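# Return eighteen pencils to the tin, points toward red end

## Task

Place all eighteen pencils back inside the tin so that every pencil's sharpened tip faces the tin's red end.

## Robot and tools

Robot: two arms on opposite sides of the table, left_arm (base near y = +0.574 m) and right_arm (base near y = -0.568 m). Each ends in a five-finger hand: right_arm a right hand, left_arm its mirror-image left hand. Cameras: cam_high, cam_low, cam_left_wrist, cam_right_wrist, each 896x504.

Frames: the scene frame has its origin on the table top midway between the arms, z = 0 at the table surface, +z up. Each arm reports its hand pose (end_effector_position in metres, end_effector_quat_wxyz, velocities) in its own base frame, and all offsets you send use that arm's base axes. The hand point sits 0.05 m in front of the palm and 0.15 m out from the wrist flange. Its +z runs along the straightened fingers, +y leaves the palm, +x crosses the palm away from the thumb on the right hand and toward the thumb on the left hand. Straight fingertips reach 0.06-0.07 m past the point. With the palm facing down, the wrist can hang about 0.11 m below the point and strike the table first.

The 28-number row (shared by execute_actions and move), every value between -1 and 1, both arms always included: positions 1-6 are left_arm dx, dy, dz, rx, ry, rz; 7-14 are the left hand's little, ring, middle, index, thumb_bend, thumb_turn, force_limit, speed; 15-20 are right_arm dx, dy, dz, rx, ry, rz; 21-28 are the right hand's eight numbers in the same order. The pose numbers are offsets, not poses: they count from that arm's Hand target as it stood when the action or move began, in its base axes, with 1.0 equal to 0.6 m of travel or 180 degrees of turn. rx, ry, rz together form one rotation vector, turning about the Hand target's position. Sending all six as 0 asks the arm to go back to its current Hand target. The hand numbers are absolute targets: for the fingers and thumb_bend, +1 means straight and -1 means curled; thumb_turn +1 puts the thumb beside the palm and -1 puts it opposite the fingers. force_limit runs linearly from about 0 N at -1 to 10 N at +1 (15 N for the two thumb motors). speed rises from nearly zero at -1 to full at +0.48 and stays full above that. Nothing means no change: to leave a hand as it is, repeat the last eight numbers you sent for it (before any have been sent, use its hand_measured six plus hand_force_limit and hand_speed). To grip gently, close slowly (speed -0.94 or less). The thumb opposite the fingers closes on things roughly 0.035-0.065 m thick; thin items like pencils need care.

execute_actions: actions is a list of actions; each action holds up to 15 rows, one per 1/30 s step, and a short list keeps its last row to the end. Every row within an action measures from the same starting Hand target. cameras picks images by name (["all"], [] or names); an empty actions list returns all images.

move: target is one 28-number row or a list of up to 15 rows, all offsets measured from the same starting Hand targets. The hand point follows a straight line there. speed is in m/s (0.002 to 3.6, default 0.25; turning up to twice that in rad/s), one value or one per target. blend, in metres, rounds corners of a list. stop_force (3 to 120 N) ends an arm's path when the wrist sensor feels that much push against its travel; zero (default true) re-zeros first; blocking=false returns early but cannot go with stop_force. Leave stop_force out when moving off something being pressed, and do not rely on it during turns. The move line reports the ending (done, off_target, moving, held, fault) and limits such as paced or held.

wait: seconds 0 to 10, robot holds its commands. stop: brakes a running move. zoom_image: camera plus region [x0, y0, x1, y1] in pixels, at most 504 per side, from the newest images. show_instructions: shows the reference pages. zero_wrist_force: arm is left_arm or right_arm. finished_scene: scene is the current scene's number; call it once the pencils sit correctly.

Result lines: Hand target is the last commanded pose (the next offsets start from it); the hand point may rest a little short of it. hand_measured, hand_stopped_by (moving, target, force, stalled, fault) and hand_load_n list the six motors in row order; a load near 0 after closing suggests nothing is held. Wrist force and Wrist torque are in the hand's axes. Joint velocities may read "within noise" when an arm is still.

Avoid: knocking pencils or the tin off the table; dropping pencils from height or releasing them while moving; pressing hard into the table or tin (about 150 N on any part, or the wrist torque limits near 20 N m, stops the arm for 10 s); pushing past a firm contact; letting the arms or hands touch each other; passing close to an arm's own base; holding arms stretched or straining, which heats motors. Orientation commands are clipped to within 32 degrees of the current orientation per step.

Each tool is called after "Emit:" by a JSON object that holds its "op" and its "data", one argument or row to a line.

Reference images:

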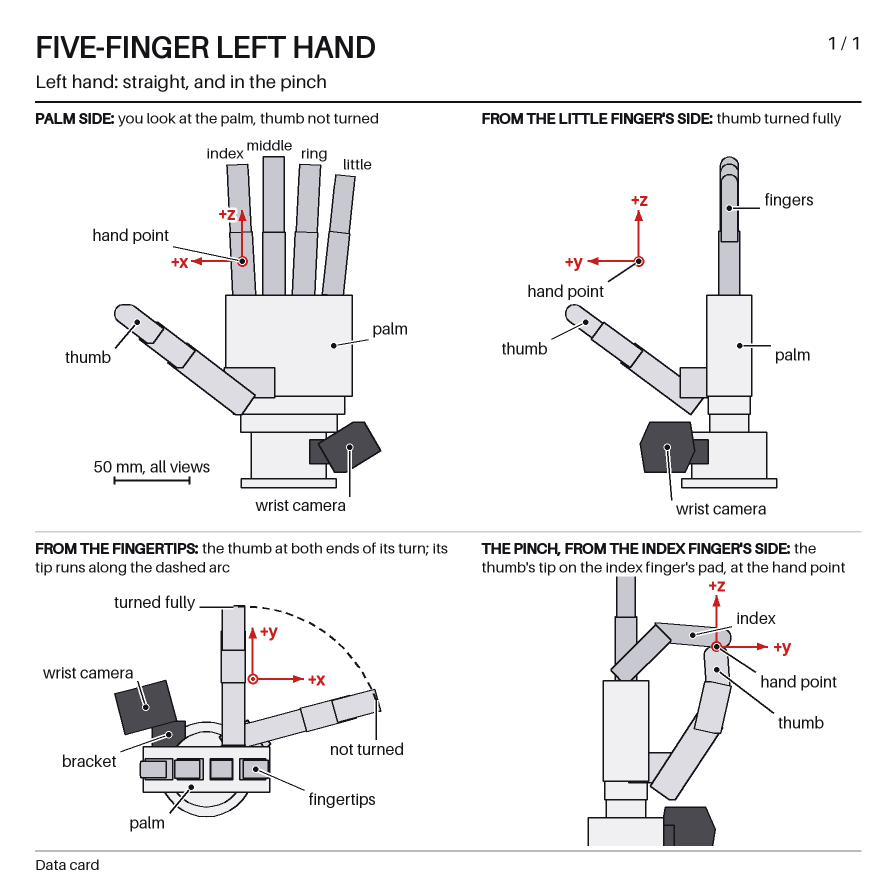

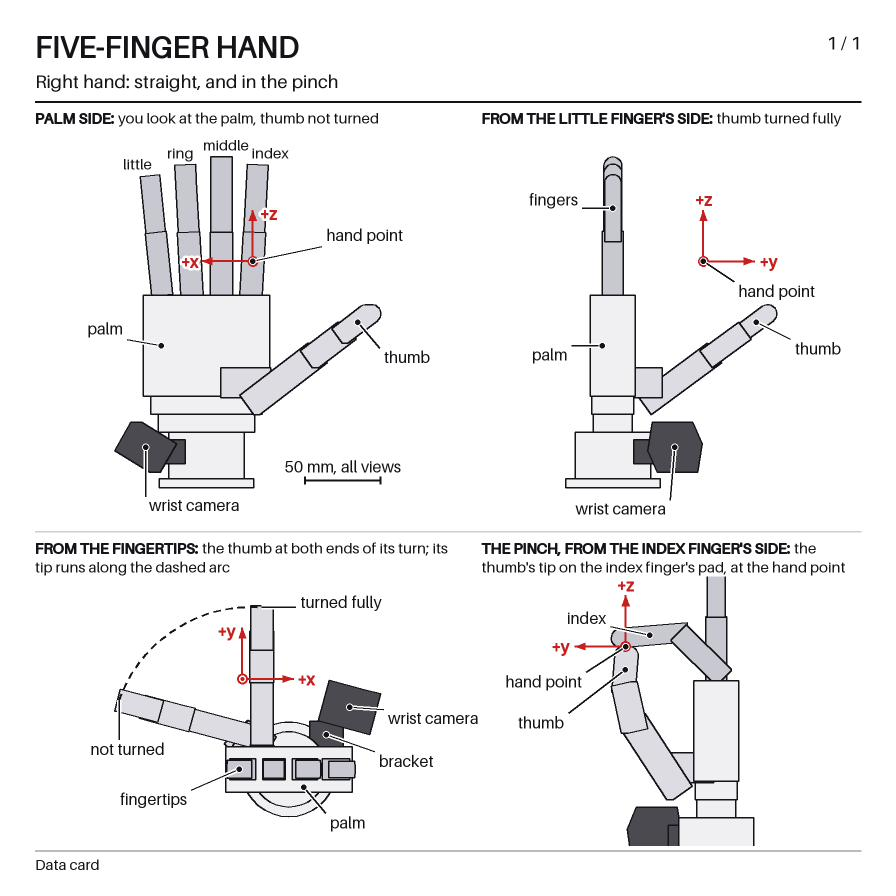

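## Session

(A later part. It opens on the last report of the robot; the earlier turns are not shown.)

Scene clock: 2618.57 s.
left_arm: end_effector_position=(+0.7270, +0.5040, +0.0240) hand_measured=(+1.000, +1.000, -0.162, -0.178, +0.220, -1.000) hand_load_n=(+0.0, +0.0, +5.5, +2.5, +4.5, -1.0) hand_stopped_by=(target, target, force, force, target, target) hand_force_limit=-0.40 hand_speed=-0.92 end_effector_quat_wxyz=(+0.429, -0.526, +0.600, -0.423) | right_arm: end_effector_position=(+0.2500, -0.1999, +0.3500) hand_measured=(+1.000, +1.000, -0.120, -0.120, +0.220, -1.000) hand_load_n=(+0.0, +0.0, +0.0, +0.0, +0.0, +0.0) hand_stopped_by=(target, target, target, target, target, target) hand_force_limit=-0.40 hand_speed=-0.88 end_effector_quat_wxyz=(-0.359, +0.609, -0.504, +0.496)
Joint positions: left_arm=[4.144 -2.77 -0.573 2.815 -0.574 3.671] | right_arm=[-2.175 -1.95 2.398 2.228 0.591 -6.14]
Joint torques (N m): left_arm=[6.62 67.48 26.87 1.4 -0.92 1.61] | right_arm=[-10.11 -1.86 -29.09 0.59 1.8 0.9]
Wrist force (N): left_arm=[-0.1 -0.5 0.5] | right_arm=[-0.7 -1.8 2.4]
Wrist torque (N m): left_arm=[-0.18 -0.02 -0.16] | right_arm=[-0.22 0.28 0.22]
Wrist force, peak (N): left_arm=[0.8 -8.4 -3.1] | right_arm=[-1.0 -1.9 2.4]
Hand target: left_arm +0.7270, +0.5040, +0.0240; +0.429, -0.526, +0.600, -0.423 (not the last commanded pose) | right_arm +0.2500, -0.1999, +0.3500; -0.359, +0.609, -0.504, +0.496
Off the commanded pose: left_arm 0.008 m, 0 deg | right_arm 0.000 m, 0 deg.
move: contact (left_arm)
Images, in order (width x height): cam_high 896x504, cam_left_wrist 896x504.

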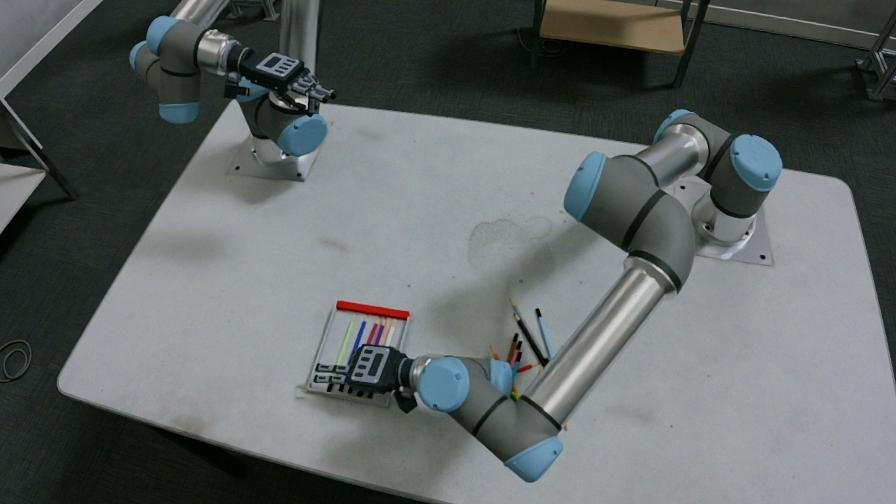

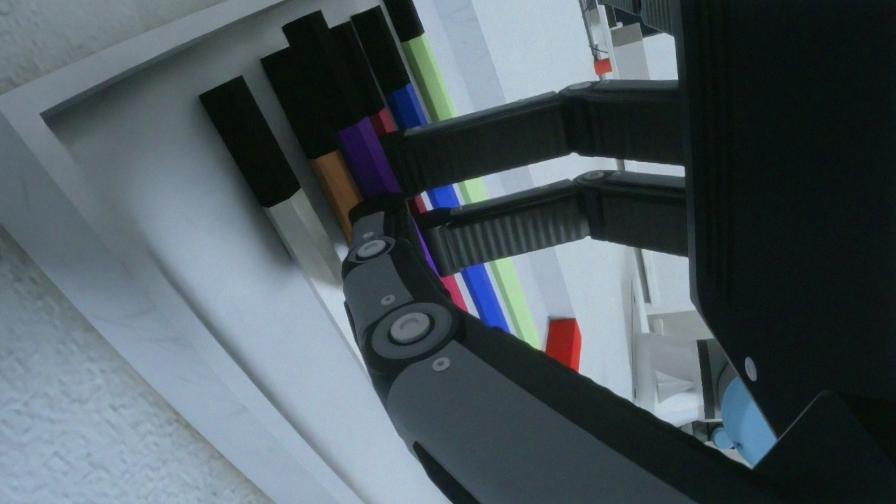

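Emit:
{"op": "move", "data": {
  "target": [0,0,0.0005,0,0,0,1,1,-0.08,-0.08,0.26,-1,-0.4,-0.88,0,0,0,0,0,0,1,1,-0.12,-0.12,0.22,-1,-0.4,-0.88],
  "speed": 0.02
}}

Emit:
{"op": "move", "data": {
  "target": [0,0,0.06,0,0,0,1,1,-0.08,-0.08,0.26,-1,-0.4,-0.88,0,0,0,0,0,0,1,1,-0.12,-0.12,0.22,-1,-0.4,-0.88],
  "speed": 0.04,
  "cameras": ["cam_high","cam_left_wrist"]
}}

Emit:
{"op": "zoom_image", "data": {
  "camera": "cam_high",
  "region": [290, 285, 420, 415]
}}

Scene clock: 2625.93 s.
left_arm: end_effector_position=(+0.7270, +0.5040, +0.0244) hand_measured=(+1.000, +1.000, -0.080, -0.080, +0.260, -1.000) hand_load_n=(+0.0, +0.0, -0.5, +0.0, +0.0, +0.0) hand_stopped_by=(target, target, target, target, target, target) hand_force_limit=-0.40 hand_speed=-0.88 end_effector_quat_wxyz=(+0.429, -0.526, +0.600, -0.423) | right_arm: end_effector_position=(+0.2500, -0.1999, +0.3500) hand_measured=(+1.000, +1.000, -0.120, -0.120, +0.220, -1.000) hand_load_n=(+0.0, +0.0, +0.0, +0.0, +0.0, +0.0) hand_stopped_by=(target, target, target, target, target, target) hand_force_limit=-0.40 hand_speed=-0.88 end_effector_quat_wxyz=(-0.359, +0.609, -0.504, +0.496)
Joint positions: left_arm=[4.144 -2.769 -0.573 2.815 -0.574 3.671] | right_arm=[-2.175 -1.95 2.398 2.228 0.591 -6.14]
Joint torques (N m): left_arm=[-3.44 66.12 26.33 -1.48 0.28 1.47] | right_arm=[-9.42 -2.18 -29.19 0.68 1.82 0.92]
Wrist force (N): left_arm=[-0.2 -0.6 0.2] | right_arm=[-0.6 -1.8 2.3]
Wrist torque (N m): left_arm=[-0.17 -0.04 -0.16] | right_arm=[-0.22 0.27 0.22]
Wrist force, peak (N): left_arm=[-0.5 -0.9 0.5] | right_arm=[-0.9 -2.0 2.4]
Hand target: left_arm +0.7270, +0.5040, +0.0243; +0.429, -0.526, +0.600, -0.423 | right_arm +0.2500, -0.1999, +0.3500; -0.359, +0.609, -0.504, +0.496
Off the commanded pose: left_arm 0.000 m, 0 deg | right_arm 0.000 m, 0 deg.
move: done

Scene clock: 2627.13 s.
left_arm: end_effector_position=(+0.7270, +0.5040, +0.0606) hand_measured=(+1.000, +1.000, -0.080, -0.080, +0.260, -1.000) hand_load_n=(+0.0, +0.0, +0.0, +0.0, +0.0, +0.0) hand_stopped_by=(target, target, target, target, target, target) hand_force_limit=-0.40 hand_speed=-0.88 end_effector_quat_wxyz=(+0.429, -0.526, +0.600, -0.423) end_effector_velocity=(+0.000, +0.000, -0.002) end_effector_angular_velocity=(+0.000, +0.000, -0.001) | right_arm: end_effector_position=(+0.2500, -0.1999, +0.3500) hand_measured=(+1.000, +1.000, -0.120, -0.120, +0.220, -1.000) hand_load_n=(+0.0, +0.0, +0.0, +0.0, +0.0, +0.0) hand_stopped_by=(target, target, target, target, target, target) hand_force_limit=-0.40 hand_speed=-0.88 end_effector_quat_wxyz=(-0.359, +0.609, -0.504, +0.496)
Joint positions: left_arm=[4.144 -2.742 -0.534 2.749 -0.574 3.67] | right_arm=[-2.175 -1.95 2.398 2.228 0.591 -6.14]
Joint velocities: left_arm=[0 -0.002 -0.003 0.005 0 0] | right_arm=[within noise]
Joint torques (N m): left_arm=[-5.93 49.45 12.53 1.28 -0.4 1.61] | right_arm=[-9.77 -1.41 -29.22 0.82 1.82 0.86]
Wrist force (N): left_arm=[0.0 -0.7 0.3] | right_arm=[-0.8 -2.0 2.3]
Wrist torque (N m): left_arm=[-0.19 -0.05 -0.15] | right_arm=[-0.25 0.30 0.20]
Wrist force, peak (N): left_arm=[-0.2 -0.9 0.5] | right_arm=[-0.9 -2.0 2.4]
Hand target: left_arm +0.7270, +0.5040, +0.0603; +0.429, -0.526, +0.600, -0.423 | right_arm +0.2500, -0.1999, +0.3500; -0.359, +0.609, -0.504, +0.496
Off the commanded pose: left_arm 0.000 m, 0 deg | right_arm 0.000 m, 0 deg.
move: done
Images, in order (width x height): cam_high 896x504, cam_left_wrist 896x504.

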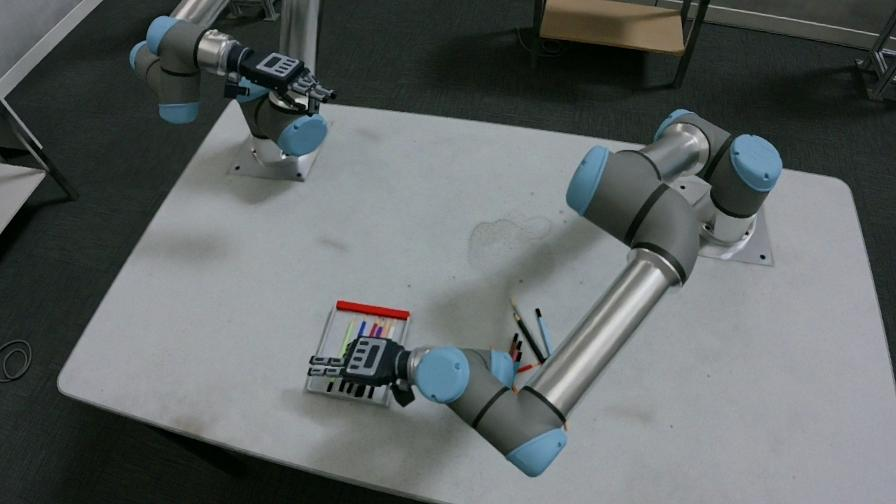

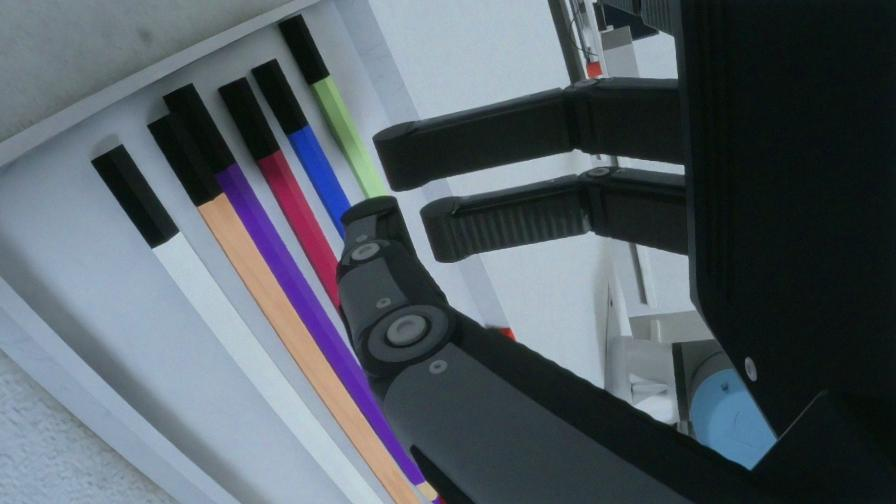

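Scaled by 3.877 from the camera's 896x504 image, which has a finer 1280x720 frame.

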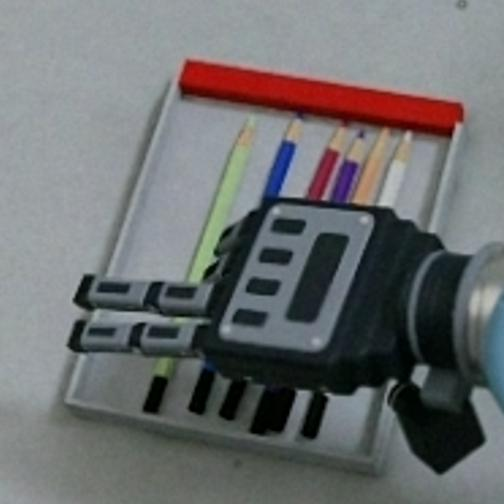

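Emit:
{"op": "move", "data": {
  "target": [0.068,-0.0767,0,0,0,0,1,1,1,1,0.26,-1,-0.4,-0.5,0,0,0,0,0,0,1,1,-0.12,-0.12,0.22,-1,-0.4,-0.88],
  "speed": 0.12
}}

Emit:
{"op": "move", "data": {
  "target": [0,0,-0.035,0,0,0,1,1,1,1,0.26,-1,-0.4,-0.5,0,0,0,0,0,0,1,1,-0.12,-0.12,0.22,-1,-0.4,-0.88],
  "speed": 0.06,
  "stop_force": 3,
  "cameras": ["cam_high","cam_left_wrist"]
}}

Scene clock: 2651.80 s.
left_arm: end_effector_position=(+0.7677, +0.4580, +0.0604) hand_measured=(+1.000, +1.000, +1.000, +1.000, +0.260, -1.000) hand_load_n=(-0.5, +0.0, +0.0, -0.5, +0.0, +0.0) hand_stopped_by=(target, target, target, target, target, target) hand_force_limit=-0.40 hand_speed=-0.50 end_effector_quat_wxyz=(+0.429, -0.526, +0.600, -0.423) | right_arm: end_effector_position=(+0.2500, -0.1999, +0.3500) hand_measured=(+1.000, +1.000, -0.120, -0.120, +0.220, -1.000) hand_load_n=(+0.0, +0.0, +0.0, +0.0, +0.0, +0.0) hand_stopped_by=(target, target, target, target, target, target) hand_force_limit=-0.40 hand_speed=-0.88 end_effector_quat_wxyz=(-0.359, +0.609, -0.504, +0.496)
Joint positions: left_arm=[4.062 -2.705 -0.603 2.836 -0.646 3.602] | right_arm=[-2.175 -1.95 2.398 2.228 0.591 -6.14]
Joint torques (N m): left_arm=[-0.88 48.04 27.63 -1.04 0.17 1.42] | right_arm=[-9.5 -1.46 -28.56 0.7 1.84 0.97]
Wrist force (N): left_arm=[-0.1 -0.7 0.3] | right_arm=[-0.9 -1.9 2.3]
Wrist torque (N m): left_arm=[-0.18 -0.05 -0.08] | right_arm=[-0.23 0.31 0.20]
Wrist force, peak (N): left_arm=[0.5 -0.8 1.0] | right_arm=[-0.9 -2.1 2.4]
Hand target: left_arm +0.7678, +0.4580, +0.0603; +0.429, -0.526, +0.600, -0.423 | right_arm +0.2500, -0.1999, +0.3500; -0.359, +0.609, -0.504, +0.496
Off the commanded pose: left_arm 0.000 m, 0 deg | right_arm 0.000 m, 0 deg.
move: done

Scene clock: 2653.30 s.
left_arm: end_effector_position=(+0.7678, +0.4580, +0.0393) hand_measured=(+1.000, +1.000, +1.000, +1.000, +0.260, -1.000) hand_load_n=(+0.0, +0.0, +0.0, +0.0, +0.0, +0.0) hand_stopped_by=(target, target, target, target, target, target) hand_force_limit=-0.40 hand_speed=-0.50 end_effector_quat_wxyz=(+0.429, -0.526, +0.600, -0.423) | right_arm: end_effector_position=(+0.2500, -0.1999, +0.3500) hand_measured=(+1.000, +1.000, -0.120, -0.120, +0.220, -1.000) hand_load_n=(-0.5, +0.0, +0.0, +0.0, +0.0, +0.0) hand_stopped_by=(target, target, target, target, target, target) hand_force_limit=-0.40 hand_speed=-0.88 end_effector_quat_wxyz=(-0.359, +0.609, -0.504, +0.496)
Joint positions: left_arm=[4.062 -2.72 -0.626 2.875 -0.646 3.602] | right_arm=[-2.175 -1.95 2.398 2.228 0.591 -6.14]
Joint torques (N m): left_arm=[-6.77 65.92 27.07 -1.44 -0.96 -2.3] | right_arm=[-9.11 -1.92 -28.92 0.74 1.86 0.91]
Wrist force (N): left_arm=[-0.4 -0.2 0.3] | right_arm=[-0.7 -1.8 2.4]
Wrist torque (N m): left_arm=[-0.10 0.00 -0.12] | right_arm=[-0.23 0.28 0.21]
Wrist force, peak (N): left_arm=[0.1 -1.1 0.2] | right_arm=[-0.7 -1.8 2.6]
Hand target: left_arm +0.7678, +0.4580, +0.0393; +0.429, -0.526, +0.600, -0.423 | right_arm +0.2500, -0.1999, +0.3500; -0.359, +0.609, -0.504, +0.496
Off the commanded pose: left_arm 0.000 m, 0 deg | right_arm 0.000 m, 0 deg.
move: done
Images, in order (width x height): cam_high 896x504, cam_left_wrist 896x504.

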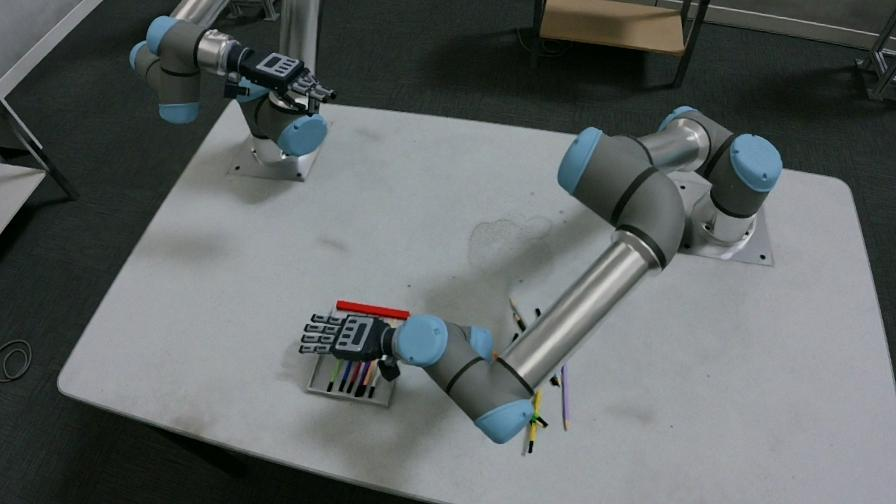

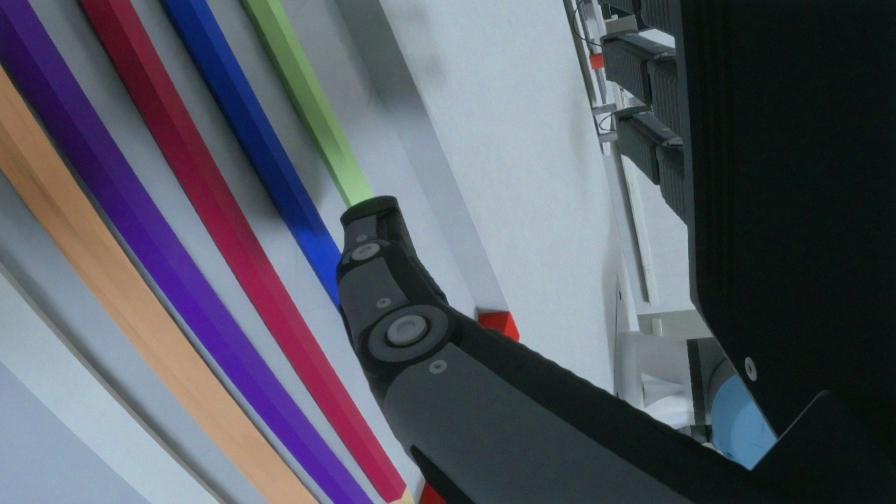

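Emit:
{"op": "move", "data": {
  "target": [0,0,-0.015,0,0,0,1,1,1,1,0.26,-1,-0.4,-0.5,0,0,0,0,0,0,1,1,-0.12,-0.12,0.22,-1,-0.4,-0.88],
  "speed": 0.03,
  "stop_force": 3,
  "cameras": ["cam_left_wrist","cam_low"]
}}

Emit:
{"op": "zoom_image", "data": {
  "camera": "cam_low",
  "region": [330, 200, 470, 290]
}}

Scene clock: 2681.90 s.
left_arm: end_effector_position=(+0.7678, +0.4580, +0.0303) hand_measured=(+1.000, +1.000, +1.000, +1.000, +0.260, -1.000) hand_load_n=(+0.0, +0.0, +0.0, +0.0, +0.0, +0.0) hand_stopped_by=(target, target, target, target, target, target) hand_force_limit=-0.40 hand_speed=-0.50 end_effector_quat_wxyz=(+0.429, -0.526, +0.600, -0.423) | right_arm: end_effector_position=(+0.2500, -0.1999, +0.3500) hand_measured=(+1.000, +1.000, -0.120, -0.120, +0.220, -1.000) hand_load_n=(+0.0, +0.0, +0.0, +0.0, +0.0, +0.0) hand_stopped_by=(target, target, target, target, target, target) hand_force_limit=-0.40 hand_speed=-0.88 end_effector_quat_wxyz=(-0.359, +0.609, -0.504, +0.496)
Joint positions: left_arm=[4.062 -2.728 -0.634 2.891 -0.646 3.602] | right_arm=[-2.175 -1.95 2.398 2.228 0.591 -6.14]
Joint torques (N m): left_arm=[-6.89 66.02 27.01 -1.64 -0.6 -0.6] | right_arm=[-8.99 -1.78 -28.49 0.73 1.89 0.81]
Wrist force (N): left_arm=[-0.4 -0.4 0.5] | right_arm=[-0.8 -1.8 2.5]
Wrist torque (N m): left_arm=[-0.15 0.00 -0.11] | right_arm=[-0.22 0.29 0.21]
Wrist force, peak (N): left_arm=[-0.4 -0.6 0.8] | right_arm=[-0.8 -2.0 2.5]
Hand target: left_arm +0.7678, +0.4580, +0.0303; +0.429, -0.526, +0.600, -0.423 | right_arm +0.2500, -0.1999, +0.3500; -0.359, +0.609, -0.504, +0.496
Off the commanded pose: left_arm 0.000 m, 0 deg | right_arm 0.000 m, 0 deg.
move: done
Images, in order (width x height): cam_low 896x504, cam_left_wrist 896x504.

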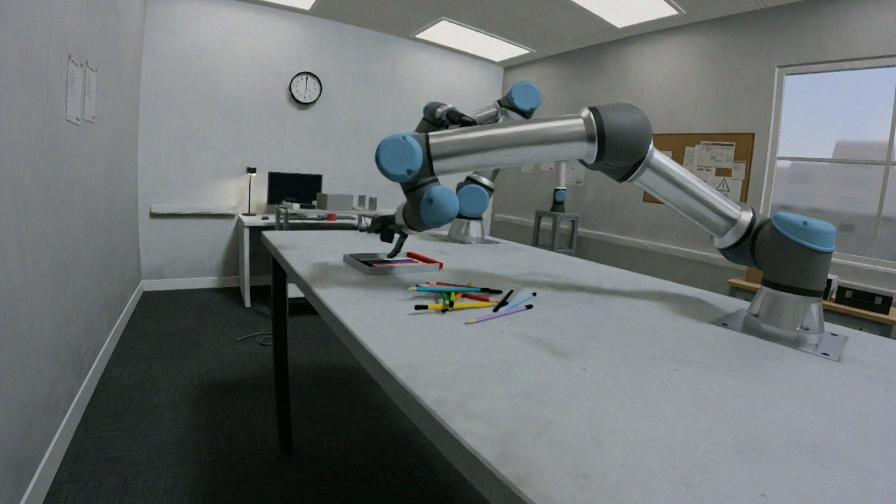

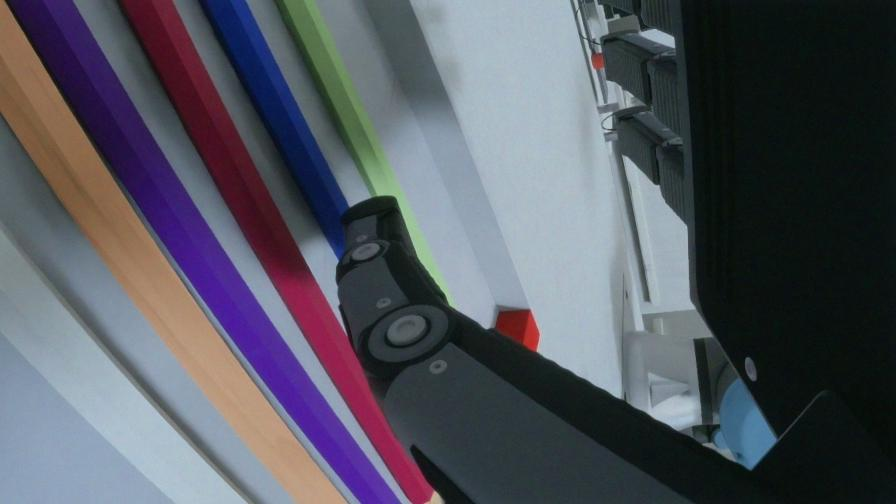

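Scaled by 3.600 from the camera's 896x504 image, which has a finer 1280x720 frame.

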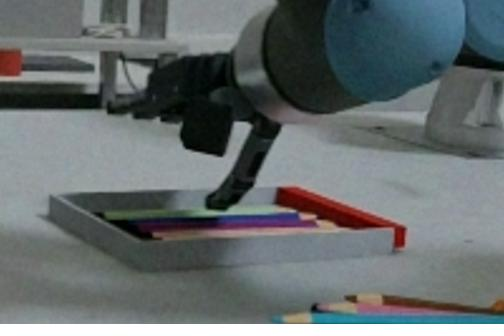

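Emit:
{"op": "move", "data": {
  "target": [-0.025,0,0,0,0,0,1,1,1,1,0.26,-1,-0.4,-0.5,0,0,0,0,0,0,1,1,-0.12,-0.12,0.22,-1,-0.4,-0.88],
  "speed": 0.05
}}

Emit:
{"op": "move", "data": {
  "target": [0,0,-0.025,0,0,0,1,1,1,1,0.26,-1,-0.4,-0.5,0,0,0,0,0,0,1,1,-0.12,-0.12,0.22,-1,-0.4,-0.88],
  "speed": 0.02,
  "stop_force": 3,
  "cameras": ["cam_left_wrist"]
}}

Scene clock: 2697.40 s.
left_arm: end_effector_position=(+0.7527, +0.4581, +0.0305) hand_measured=(+1.000, +1.000, +1.000, +1.000, +0.260, -1.000) hand_load_n=(+0.0, -0.5, +0.0, +0.0, +0.0, +0.0) hand_stopped_by=(target, target, target, target, target, target) hand_force_limit=-0.40 hand_speed=-0.50 end_effector_quat_wxyz=(+0.429, -0.525, +0.600, -0.423) | right_arm: end_effector_position=(+0.2500, -0.1999, +0.3500) hand_measured=(+1.000, +1.000, -0.120, -0.120, +0.220, -1.000) hand_load_n=(+0.0, +0.0, +0.0, +0.0, +0.5, +0.0) hand_stopped_by=(target, target, target, target, target, target) hand_force_limit=-0.40 hand_speed=-0.88 end_effector_quat_wxyz=(-0.359, +0.609, -0.504, +0.496)
Joint positions: left_arm=[4.079 -2.69 -0.711 2.92 -0.631 3.615] | right_arm=[-2.175 -1.95 2.398 2.228 0.591 -6.14]
Joint torques (N m): left_arm=[-8.81 44.83 25.91 -1.6 -1.09 -2.32] | right_arm=[-9.56 -1.29 -28.6 0.69 1.89 0.98]
Wrist force (N): left_arm=[-0.2 -0.5 0.4] | right_arm=[-0.8 -1.9 2.4]
Wrist torque (N m): left_arm=[-0.15 -0.02 -0.18] | right_arm=[-0.23 0.29 0.21]
Wrist force, peak (N): left_arm=[0.0 -0.5 1.0] | right_arm=[-0.8 -1.9 2.6]
Hand target: left_arm +0.7528, +0.4580, +0.0303; +0.429, -0.526, +0.600, -0.423 | right_arm +0.2500, -0.1999, +0.3500; -0.359, +0.609, -0.504, +0.496
Off the commanded pose: left_arm 0.000 m, 0 deg | right_arm 0.000 m, 0 deg.
move: done

Scene clock: 2698.80 s.
left_arm: end_effector_position=(+0.7528, +0.4580, +0.0243) hand_measured=(+1.000, +1.000, +1.000, +1.000, +0.258, -1.000) hand_load_n=(+0.0, -0.5, +0.0, +0.0, -3.0, +1.0) hand_stopped_by=(target, target, target, target, target, target) hand_force_limit=-0.40 hand_speed=-0.50 end_effector_quat_wxyz=(+0.429, -0.526, +0.600, -0.423) | right_arm: end_effector_position=(+0.2500, -0.1999, +0.3500) hand_measured=(+1.000, +1.000, -0.120, -0.120, +0.220, -1.000) hand_load_n=(+0.0, +0.0, +0.0, +0.0, +0.0, +0.0) hand_stopped_by=(target, target, target, target, target, target) hand_force_limit=-0.40 hand_speed=-0.88 end_effector_quat_wxyz=(-0.359, +0.609, -0.504, +0.496)
Joint positions: left_arm=[4.079 -2.696 -0.715 2.93 -0.631 3.615] | right_arm=[-2.175 -1.95 2.398 2.228 0.591 -6.14]
Joint torques (N m): left_arm=[-6.8 63.84 25.87 1.32 -1 -1.27] | right_arm=[-9.29 -0.63 -28.74 0.49 1.68 0.91]
Wrist force (N): left_arm=[0.4 -2.9 -0.1] | right_arm=[-0.6 -2.0 2.3]
Wrist torque (N m): left_arm=[-0.21 -0.05 -0.16] | right_arm=[-0.24 0.28 0.21]
Wrist force, peak (N): left_arm=[-0.2 -7.8 -3.7] | right_arm=[-0.7 -1.8 2.6]
Hand target: left_arm +0.7528, +0.4580, +0.0243; +0.429, -0.526, +0.600, -0.423 (not the last commanded pose) | right_arm +0.2500, -0.1999, +0.3500; -0.359, +0.609, -0.504, +0.496
Off the commanded pose: left_arm 0.009 m, 0 deg | right_arm 0.000 m, 0 deg.
move: contact (left_arm)
Images, in order (width x height): cam_left_wrist 896x504.

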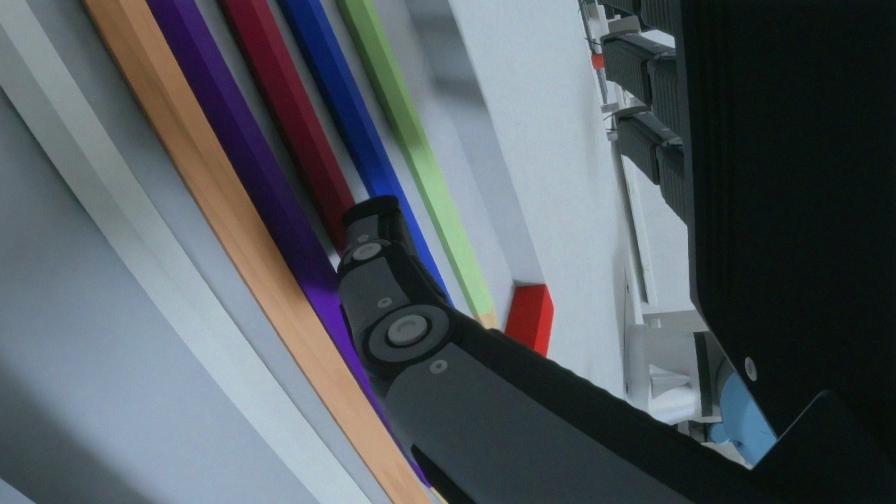

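Emit:
{"op": "move", "data": {
  "target": [0,0,0.03,0,0,0,1,1,1,1,0.26,-1,-0.4,-0.5,0,0,0,0,0,0,1,1,-0.12,-0.12,0.22,-1,-0.4,-0.88],
  "speed": 0.06,
  "cameras": ["cam_high","cam_left_wrist"]
}}

Emit:
{"op": "zoom_image", "data": {
  "camera": "cam_high",
  "region": [290, 285, 420, 415]
}}

Scene clock: 2709.43 s.
left_arm: end_effector_position=(+0.7528, +0.4580, +0.0425) hand_measured=(+1.000, +1.000, +1.000, +1.000, +0.260, -1.000) hand_load_n=(+0.0, +0.0, +0.0, -0.5, +0.0, +0.0) hand_stopped_by=(target, target, target, target, target, target) hand_force_limit=-0.40 hand_speed=-0.50 end_effector_quat_wxyz=(+0.429, -0.526, +0.600, -0.423) end_effector_velocity=(+0.000, +0.001, -0.002) end_effector_angular_velocity=(+0.001, -0.002, +0.000) | right_arm: end_effector_position=(+0.2500, -0.1999, +0.3500) hand_measured=(+1.000, +1.000, -0.120, -0.120, +0.220, -1.000) hand_load_n=(+0.0, +0.0, +0.0, +0.0, +0.0, +0.0) hand_stopped_by=(target, target, target, target, target, target) hand_force_limit=-0.40 hand_speed=-0.88 end_effector_quat_wxyz=(-0.359, +0.609, -0.504, +0.496)
Joint positions: left_arm=[4.079 -2.68 -0.7 2.898 -0.631 3.615] | right_arm=[-2.175 -1.95 2.398 2.228 0.591 -6.14]
Joint velocities: left_arm=[0.001 -0.003 -0.001 0.006 0.001 0] | right_arm=[within noise]
Joint torques (N m): left_arm=[0.08 46.92 14.85 1.44 -0.74 -0.84] | right_arm=[-9.34 -0.78 -28.6 0.73 1.97 0.96]
Wrist force (N): left_arm=[-0.3 -0.5 0.4] | right_arm=[-0.9 -2.0 2.4]
Wrist torque (N m): left_arm=[-0.17 -0.01 -0.19] | right_arm=[-0.25 0.31 0.20]
Wrist force, peak (N): left_arm=[0.2 -3.2 0.3] | right_arm=[-1.0 -2.0 2.4]
Hand target: left_arm +0.7528, +0.4580, +0.0423; +0.429, -0.526, +0.600, -0.423 | right_arm +0.2500, -0.1999, +0.3500; -0.359, +0.609, -0.504, +0.496
Off the commanded pose: left_arm 0.000 m, 0 deg | right_arm 0.000 m, 0 deg.
move: done
Images, in order (width x height): cam_high 896x504, cam_left_wrist 896x504.

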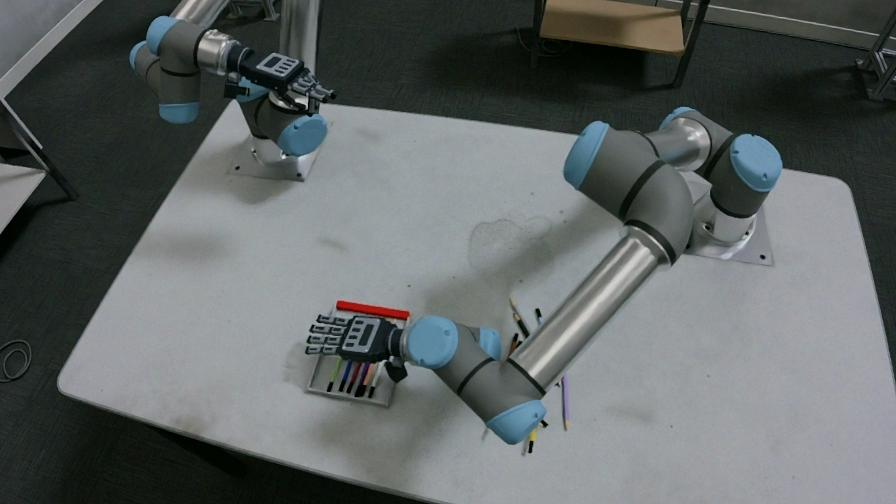

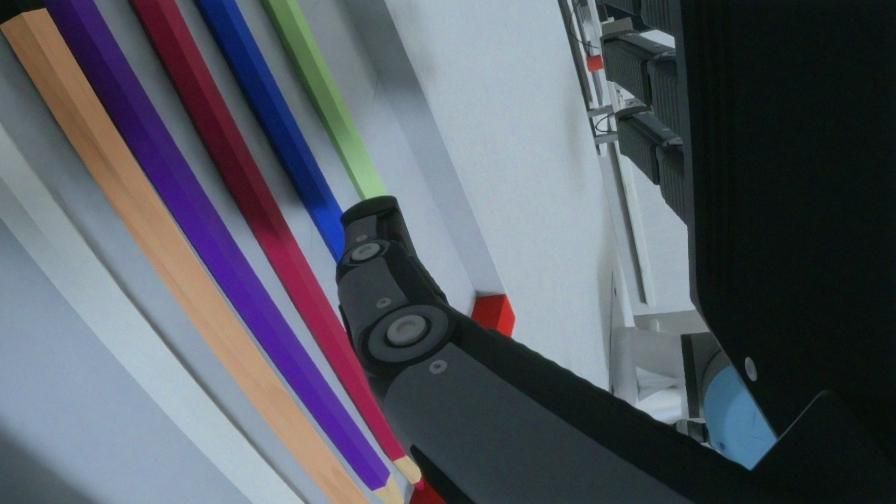

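Scaled by 3.877 from the camera's 896x504 image, which has a finer 1280x720 frame.

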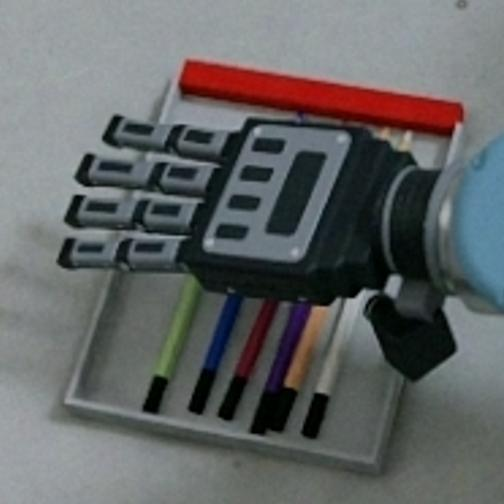

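Emit:
{"op": "move", "data": {
  "target": [0.0345,0,0,0,0,0,1,1,1,1,0.26,-1,-0.4,-0.5,0,0,0,0,0,0,1,1,-0.12,-0.12,0.22,-1,-0.4,-0.88],
  "speed": 0.06
}}

Emit:
{"op": "move", "data": {
  "target": [0,0,-0.043,0,0,0,1,1,1,1,0.26,-1,-0.4,-0.5,0,0,0,0,0,0,1,1,-0.12,-0.12,0.22,-1,-0.4,-0.88],
  "speed": 0.02,
  "stop_force": 3,
  "cameras": ["cam_left_wrist"]
}}

Scene clock: 2723.93 s.
left_arm: end_effector_position=(+0.7735, +0.4579, +0.0422) hand_measured=(+1.000, +1.000, +1.000, +1.000, +0.260, -1.000) hand_load_n=(+0.0, +0.0, +0.0, +0.0, +0.0, +0.0) hand_stopped_by=(target, target, target, target, target, target) hand_force_limit=-0.40 hand_speed=-0.50 end_effector_quat_wxyz=(+0.429, -0.526, +0.600, -0.423) | right_arm: end_effector_position=(+0.2500, -0.1999, +0.3500) hand_measured=(+1.000, +1.000, -0.120, -0.120, +0.220, -1.000) hand_load_n=(+0.0, +0.0, +0.0, +0.0, +0.0, +0.0) hand_stopped_by=(target, target, target, target, target, target) hand_force_limit=-0.40 hand_speed=-0.88 end_effector_quat_wxyz=(-0.359, +0.609, -0.504, +0.496)
Joint positions: left_arm=[4.056 -2.734 -0.591 2.857 -0.651 3.597] | right_arm=[-2.175 -1.95 2.398 2.228 0.591 -6.14]
Joint torques (N m): left_arm=[10.8 64.86 20.63 1.38 2.22 1.9] | right_arm=[-8.73 -1 -28.74 0.69 1.89 0.93]
Wrist force (N): left_arm=[-0.4 -0.4 0.5] | right_arm=[-0.7 -1.8 2.3]
Wrist torque (N m): left_arm=[-0.14 0.00 -0.11] | right_arm=[-0.21 0.29 0.22]
Wrist force, peak (N): left_arm=[-0.2 -0.7 0.8] | right_arm=[-1.0 -2.1 2.5]
Hand target: left_arm +0.7735, +0.4580, +0.0423; +0.429, -0.526, +0.600, -0.423 | right_arm +0.2500, -0.1999, +0.3500; -0.359, +0.609, -0.504, +0.496
Off the commanded pose: left_arm 0.000 m, 0 deg | right_arm 0.000 m, 0 deg.
move: done

Scene clock: 2725.90 s.
left_arm: end_effector_position=(+0.7735, +0.4580, +0.0245) hand_measured=(+1.000, +1.000, +1.000, +1.000, +0.260, -1.000) hand_load_n=(-0.5, -0.5, +0.0, +0.0, -2.0, +0.5) hand_stopped_by=(target, target, target, target, target, target) hand_force_limit=-0.40 hand_speed=-0.50 end_effector_quat_wxyz=(+0.429, -0.526, +0.600, -0.423) | right_arm: end_effector_position=(+0.2500, -0.1999, +0.3500) hand_measured=(+1.000, +1.000, -0.120, -0.120, +0.220, -1.000) hand_load_n=(+0.0, +0.0, +0.0, +0.0, +0.0, +0.0) hand_stopped_by=(target, target, target, target, target, target) hand_force_limit=-0.40 hand_speed=-0.88 end_effector_quat_wxyz=(-0.359, +0.609, -0.504, +0.496)
Joint positions: left_arm=[4.056 -2.749 -0.607 2.888 -0.651 3.597] | right_arm=[-2.175 -1.95 2.398 2.228 0.591 -6.14]
Joint torques (N m): left_arm=[5.58 65.23 26.29 1.41 0.46 0.55] | right_arm=[-9.35 -0.67 -29.01 0.76 1.7 0.85]
Wrist force (N): left_arm=[0.3 -2.2 0.0] | right_arm=[-0.8 -1.9 2.6]
Wrist torque (N m): left_arm=[-0.18 -0.05 -0.09] | right_arm=[-0.25 0.29 0.21]
Wrist force, peak (N): left_arm=[-0.5 -7.3 -3.1] | right_arm=[-0.8 -1.9 2.6]
Hand target: left_arm +0.7735, +0.4580, +0.0245; +0.429, -0.526, +0.600, -0.423 (not the last commanded pose) | right_arm +0.2500, -0.1999, +0.3500; -0.359, +0.609, -0.504, +0.496
Off the commanded pose: left_arm 0.008 m, 0 deg | right_arm 0.000 m, 0 deg.
move: contact (left_arm)
Images, in order (width x height): cam_left_wrist 896x504.

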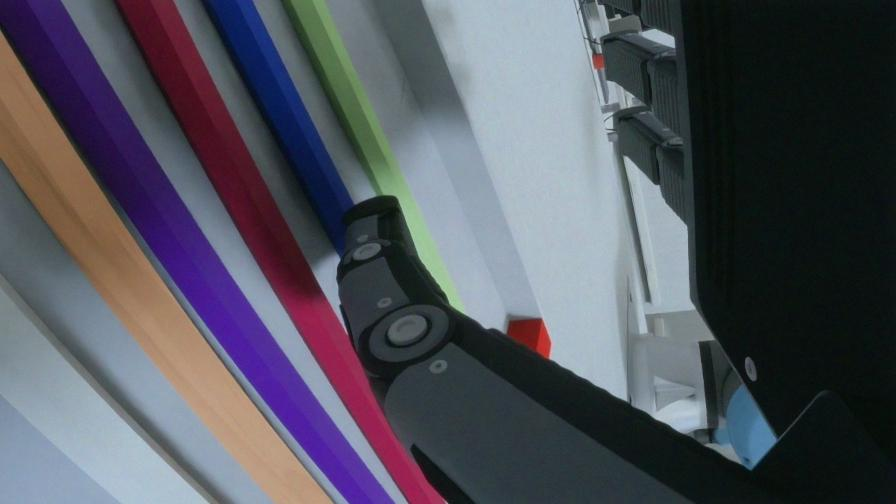

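Emit:
{"op": "move", "data": {
  "target": [0,0,0.001,0,0,0,1,1,1,1,0.26,-1,-0.4,-0.5,0,0,0,0,0,0,1,1,-0.12,-0.12,0.22,-1,-0.4,-0.88],
  "speed": 0.02
}}

Emit:
{"op": "move", "data": {
  "target": [-0.09,0,0,0,0,0,1,1,1,1,0.26,-1,-0.4,-0.5,0,0,0,0,0,0,1,1,-0.12,-0.12,0.22,-1,-0.4,-0.88],
  "speed": 0.03,
  "stop_force": 4,
  "cameras": ["cam_left_wrist","cam_high"]
}}

Emit:
{"op": "zoom_image", "data": {
  "camera": "cam_high",
  "region": [290, 285, 420, 415]
}}

Scene clock: 2745.37 s.
left_arm: end_effector_position=(+0.7735, +0.4580, +0.0251) hand_measured=(+1.000, +1.000, +1.000, +1.000, +0.260, -1.000) hand_load_n=(+0.0, +0.0, +0.0, +0.0, +0.0, +0.0) hand_stopped_by=(target, target, target, target, target, target) hand_force_limit=-0.40 hand_speed=-0.50 end_effector_quat_wxyz=(+0.429, -0.526, +0.600, -0.423) | right_arm: end_effector_position=(+0.2500, -0.1999, +0.3500) hand_measured=(+1.000, +1.000, -0.120, -0.120, +0.220, -1.000) hand_load_n=(+0.0, +0.0, +0.0, +0.0, +0.0, +0.0) hand_stopped_by=(target, target, target, target, target, target) hand_force_limit=-0.40 hand_speed=-0.88 end_effector_quat_wxyz=(-0.359, +0.609, -0.504, +0.496)
Joint positions: left_arm=[4.056 -2.748 -0.607 2.887 -0.651 3.597] | right_arm=[-2.175 -1.95 2.398 2.228 0.591 -6.14]
Joint torques (N m): left_arm=[-6.56 66.25 26.39 -1.38 -1.12 0.24] | right_arm=[-9.02 -0.99 -28.56 0.77 1.87 0.88]
Wrist force (N): left_arm=[-0.4 -0.7 0.4] | right_arm=[-0.7 -1.8 2.2]
Wrist torque (N m): left_arm=[-0.18 -0.01 -0.10] | right_arm=[-0.21 0.29 0.21]
Wrist force, peak (N): left_arm=[0.2 -2.9 -0.3] | right_arm=[-0.7 -1.9 2.5]
Hand target: left_arm +0.7735, +0.4580, +0.0251; +0.429, -0.526, +0.600, -0.423 | right_arm +0.2500, -0.1999, +0.3500; -0.359, +0.609, -0.504, +0.496
Off the commanded pose: left_arm 0.000 m, 0 deg | right_arm 0.000 m, 0 deg.
move: done

Scene clock: 2748.23 s.
left_arm: end_effector_position=(+0.7195, +0.4580, +0.0251) hand_measured=(+1.000, +1.000, +1.000, +1.000, +0.260, -1.000) hand_load_n=(+0.0, +0.0, +0.0, +0.0, +0.0, +0.0) hand_stopped_by=(target, target, target, target, target, target) hand_force_limit=-0.40 hand_speed=-0.50 end_effector_quat_wxyz=(+0.429, -0.526, +0.600, -0.423) | right_arm: end_effector_position=(+0.2500, -0.1999, +0.3500) hand_measured=(+1.000, +1.000, -0.120, -0.120, +0.220, -1.000) hand_load_n=(+0.0, +0.0, +0.0, -0.5, +0.0, +0.0) hand_stopped_by=(target, target, target, target, target, target) hand_force_limit=-0.40 hand_speed=-0.88 end_effector_quat_wxyz=(-0.359, +0.609, -0.504, +0.496)
Joint positions: left_arm=[4.117 -2.627 -0.856 2.975 -0.597 3.647] | right_arm=[-2.175 -1.95 2.398 2.228 0.591 -6.14]
Joint torques (N m): left_arm=[-8.93 45.37 23.2 -1.66 -1 -2.23] | right_arm=[-9.04 -1.39 -28.07 0.86 1.63 0.88]
Wrist force (N): left_arm=[-0.2 -0.4 0.2] | right_arm=[-0.9 -1.7 2.3]
Wrist torque (N m): left_arm=[-0.14 -0.02 -0.18] | right_arm=[-0.21 0.31 0.21]
Wrist force, peak (N): left_arm=[-0.4 -0.8 0.6] | right_arm=[-0.8 -1.9 2.4]
Hand target: left_arm +0.7195, +0.4580, +0.0251; +0.429, -0.526, +0.600, -0.423 | right_arm +0.2500, -0.1999, +0.3500; -0.359, +0.609, -0.504, +0.496
Off the commanded pose: left_arm 0.000 m, 0 deg | right_arm 0.000 m, 0 deg.
move: done
Images, in order (width x height): cam_high 896x504, cam_left_wrist 896x504.

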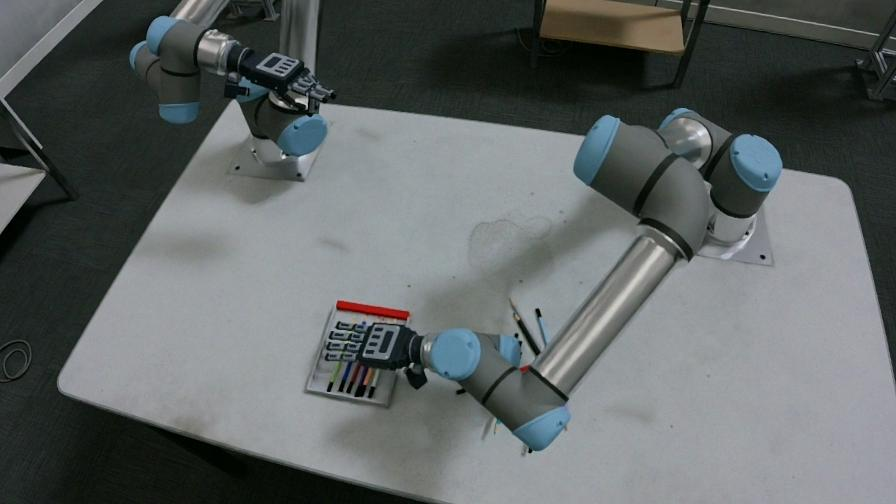

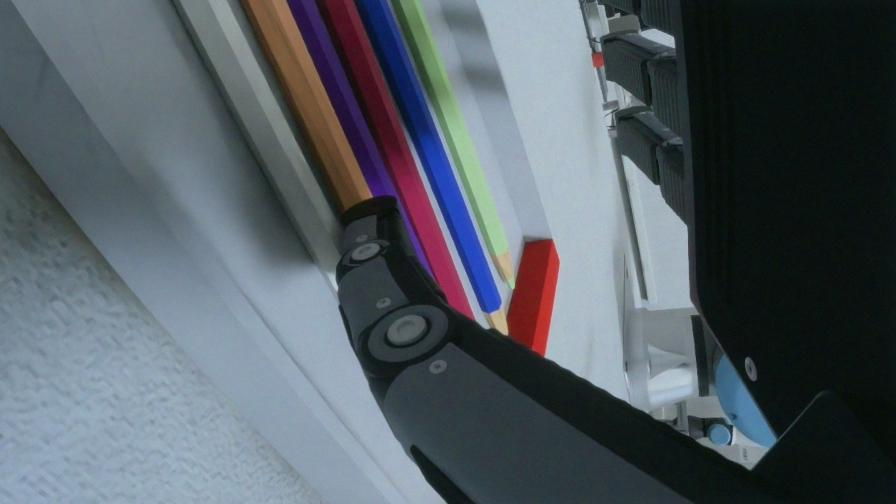

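Scaled by 3.877 from the camera's 896x504 image, which has a finer 1280x720 frame.

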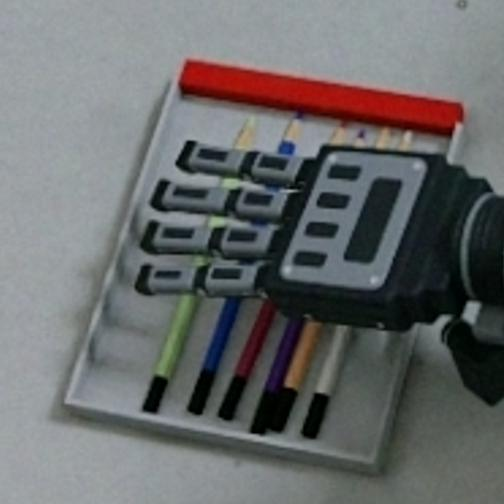

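Emit:
{"op": "move", "data": {
  "target": [0,0,0.033,0,0,0,1,1,1,1,0.26,-1,-0.4,-0.5,0,0,0,0,0,0,1,1,-0.12,-0.12,0.22,-1,-0.4,-0.88],
  "speed": 0.08
}}

Emit:
{"op": "move", "data": {
  "target": [0.12,0,0,0,0,0,1,1,1,1,0.26,-1,-0.4,-0.5,0,0,0,0,0,0,1,1,-0.12,-0.12,0.22,-1,-0.4,-0.88],
  "speed": 0.12
}}

Emit:
{"op": "move", "data": {
  "target": [0,0,-0.055,0,0,0,1,1,1,1,0.26,-1,-0.4,-0.5,0,0,0,0,0,0,1,1,-0.12,-0.12,0.22,-1,-0.4,-0.88],
  "speed": 0.02,
  "stop_force": 3,
  "cameras": ["cam_left_wrist"]
}}

Scene clock: 2760.97 s.
left_arm: end_effector_position=(+0.7195, +0.4580, +0.0451) hand_measured=(+1.000, +1.000, +1.000, +1.000, +0.260, -1.000) hand_load_n=(+0.0, +0.0, -0.5, -0.5, +0.0, +0.0) hand_stopped_by=(target, target, target, target, target, target) hand_force_limit=-0.40 hand_speed=-0.50 end_effector_quat_wxyz=(+0.429, -0.526, +0.600, -0.423) end_effector_velocity=(+0.001, -0.001, -0.003) end_effector_angular_velocity=(+0.000, +0.000, -0.001) | right_arm: end_effector_position=(+0.2500, -0.1999, +0.3500) hand_measured=(+1.000, +1.000, -0.120, -0.120, +0.220, -1.000) hand_load_n=(+0.0, +0.0, +0.0, +0.0, +0.0, +0.0) hand_stopped_by=(target, target, target, target, target, target) hand_force_limit=-0.40 hand_speed=-0.88 end_effector_quat_wxyz=(-0.359, +0.609, -0.504, +0.496)
Joint positions: left_arm=[4.117 -2.607 -0.842 2.941 -0.597 3.647] | right_arm=[-2.175 -1.95 2.398 2.228 0.591 -6.14]
Joint velocities: left_arm=[-0.002 -0.002 -0.003 0.006 0 0] | right_arm=[within noise]
Joint torques (N m): left_arm=[-6.7 44.31 12.52 1.32 -0.16 0.85] | right_arm=[-8.63 -0.96 -28.93 0.83 1.92 0.91]
Wrist force (N): left_arm=[-0.3 -0.5 0.7] | right_arm=[-0.8 -1.8 2.4]
Wrist torque (N m): left_arm=[-0.19 0.00 -0.19] | right_arm=[-0.23 0.30 0.21]
Wrist force, peak (N): left_arm=[-0.2 -1.0 0.0] | right_arm=[-0.9 -2.0 2.4]
Hand target: left_arm +0.7195, +0.4580, +0.0449; +0.429, -0.526, +0.600, -0.423 | right_arm +0.2500, -0.1999, +0.3500; -0.359, +0.609, -0.504, +0.496
Off the commanded pose: left_arm 0.000 m, 0 deg | right_arm 0.000 m, 0 deg.
move: done

Scene clock: 2762.07 s.
left_arm: end_effector_position=(+0.7914, +0.4579, +0.0448) hand_measured=(+1.000, +1.000, +1.000, +1.000, +0.260, -1.000) hand_load_n=(+0.0, +0.0, +0.0, +0.0, +0.0, +0.0) hand_stopped_by=(target, target, target, target, target, target) hand_force_limit=-0.40 hand_speed=-0.50 end_effector_quat_wxyz=(+0.429, -0.525, +0.600, -0.423) | right_arm: end_effector_position=(+0.2500, -0.1999, +0.3500) hand_measured=(+1.000, +1.000, -0.120, -0.120, +0.220, -1.000) hand_load_n=(+0.0, +0.0, +0.0, +0.0, +0.0, +0.0) hand_stopped_by=(target, target, target, target, target, target) hand_force_limit=-0.40 hand_speed=-0.88 end_effector_quat_wxyz=(-0.359, +0.609, -0.504, +0.496)
Joint positions: left_arm=[4.037 -2.79 -0.469 2.802 -0.668 3.583] | right_arm=[-2.175 -1.95 2.398 2.228 0.591 -6.14]
Joint torques (N m): left_arm=[4.62 61 26.05 0.78 -0.69 -2.32] | right_arm=[-9.45 -0.59 -29.36 0.81 1.76 0.83]
Wrist force (N): left_arm=[-0.3 -0.5 0.5] | right_arm=[-0.8 -1.8 2.2]
Wrist torque (N m): left_arm=[-0.16 0.00 -0.09] | right_arm=[-0.20 0.30 0.21]
Wrist force, peak (N): left_arm=[-0.3 -1.0 1.5] | right_arm=[-0.7 -1.8 2.5]
Hand target: left_arm +0.7915, +0.4580, +0.0449; +0.429, -0.526, +0.600, -0.423 | right_arm +0.2500, -0.1999, +0.3500; -0.359, +0.609, -0.504, +0.496
Off the commanded pose: left_arm 0.000 m, 0 deg | right_arm 0.000 m, 0 deg.
move: done

Scene clock: 2764.43 s.
left_arm: end_effector_position=(+0.7915, +0.4580, +0.0192) hand_measured=(+1.000, +1.000, +1.000, +1.000, +0.260, -1.000) hand_load_n=(+0.0, +0.0, +0.0, +0.0, +0.0, +0.0) hand_stopped_by=(target, target, target, target, target, target) hand_force_limit=-0.40 hand_speed=-0.50 end_effector_quat_wxyz=(+0.429, -0.526, +0.600, -0.423) | right_arm: end_effector_position=(+0.2500, -0.1999, +0.3500) hand_measured=(+1.000, +1.000, -0.120, -0.120, +0.220, -1.000) hand_load_n=(+0.0, +0.0, +0.0, +0.0, +0.0, +0.0) hand_stopped_by=(target, target, target, target, target, target) hand_force_limit=-0.40 hand_speed=-0.88 end_effector_quat_wxyz=(-0.359, +0.609, -0.504, +0.496)
Joint positions: left_arm=[4.037 -2.809 -0.498 2.85 -0.668 3.583] | right_arm=[-2.175 -1.95 2.398 2.228 0.591 -6.14]
Joint torques (N m): left_arm=[6.26 67.57 27.22 1.38 -1.13 -1.16] | right_arm=[-10.03 -1.01 -29.09 0.59 1.92 0.94]
Wrist force (N): left_arm=[-0.5 -0.5 0.4] | right_arm=[-0.6 -1.8 2.3]
Wrist torque (N m): left_arm=[-0.15 0.03 -0.11] | right_arm=[-0.22 0.28 0.22]
Wrist force, peak (N): left_arm=[-0.2 -6.9 -0.8] | right_arm=[-0.6 -2.0 2.4]
Hand target: left_arm +0.7915, +0.4580, +0.0192; +0.429, -0.526, +0.600, -0.423 (not the last commanded pose) | right_arm +0.2500, -0.1999, +0.3500; -0.359, +0.609, -0.504, +0.496
Off the commanded pose: left_arm 0.007 m, 0 deg | right_arm 0.000 m, 0 deg.
move: contact (left_arm)
Images, in order (width x height): cam_left_wrist 896x504.

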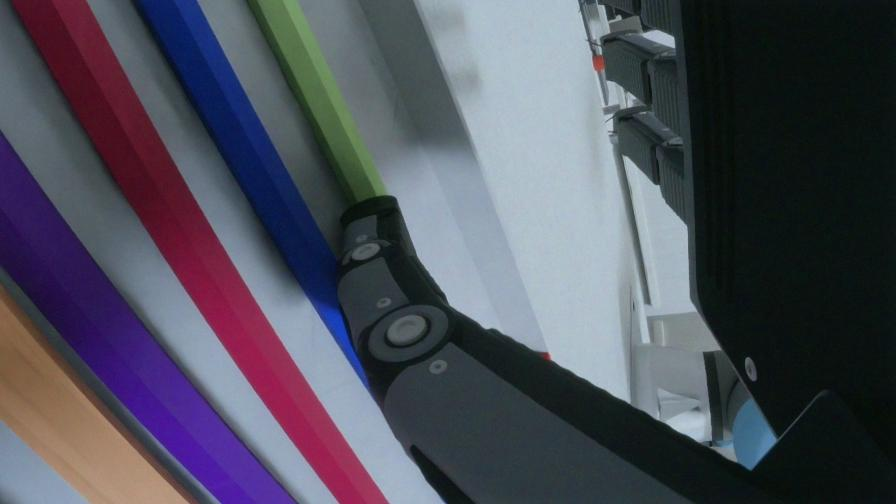

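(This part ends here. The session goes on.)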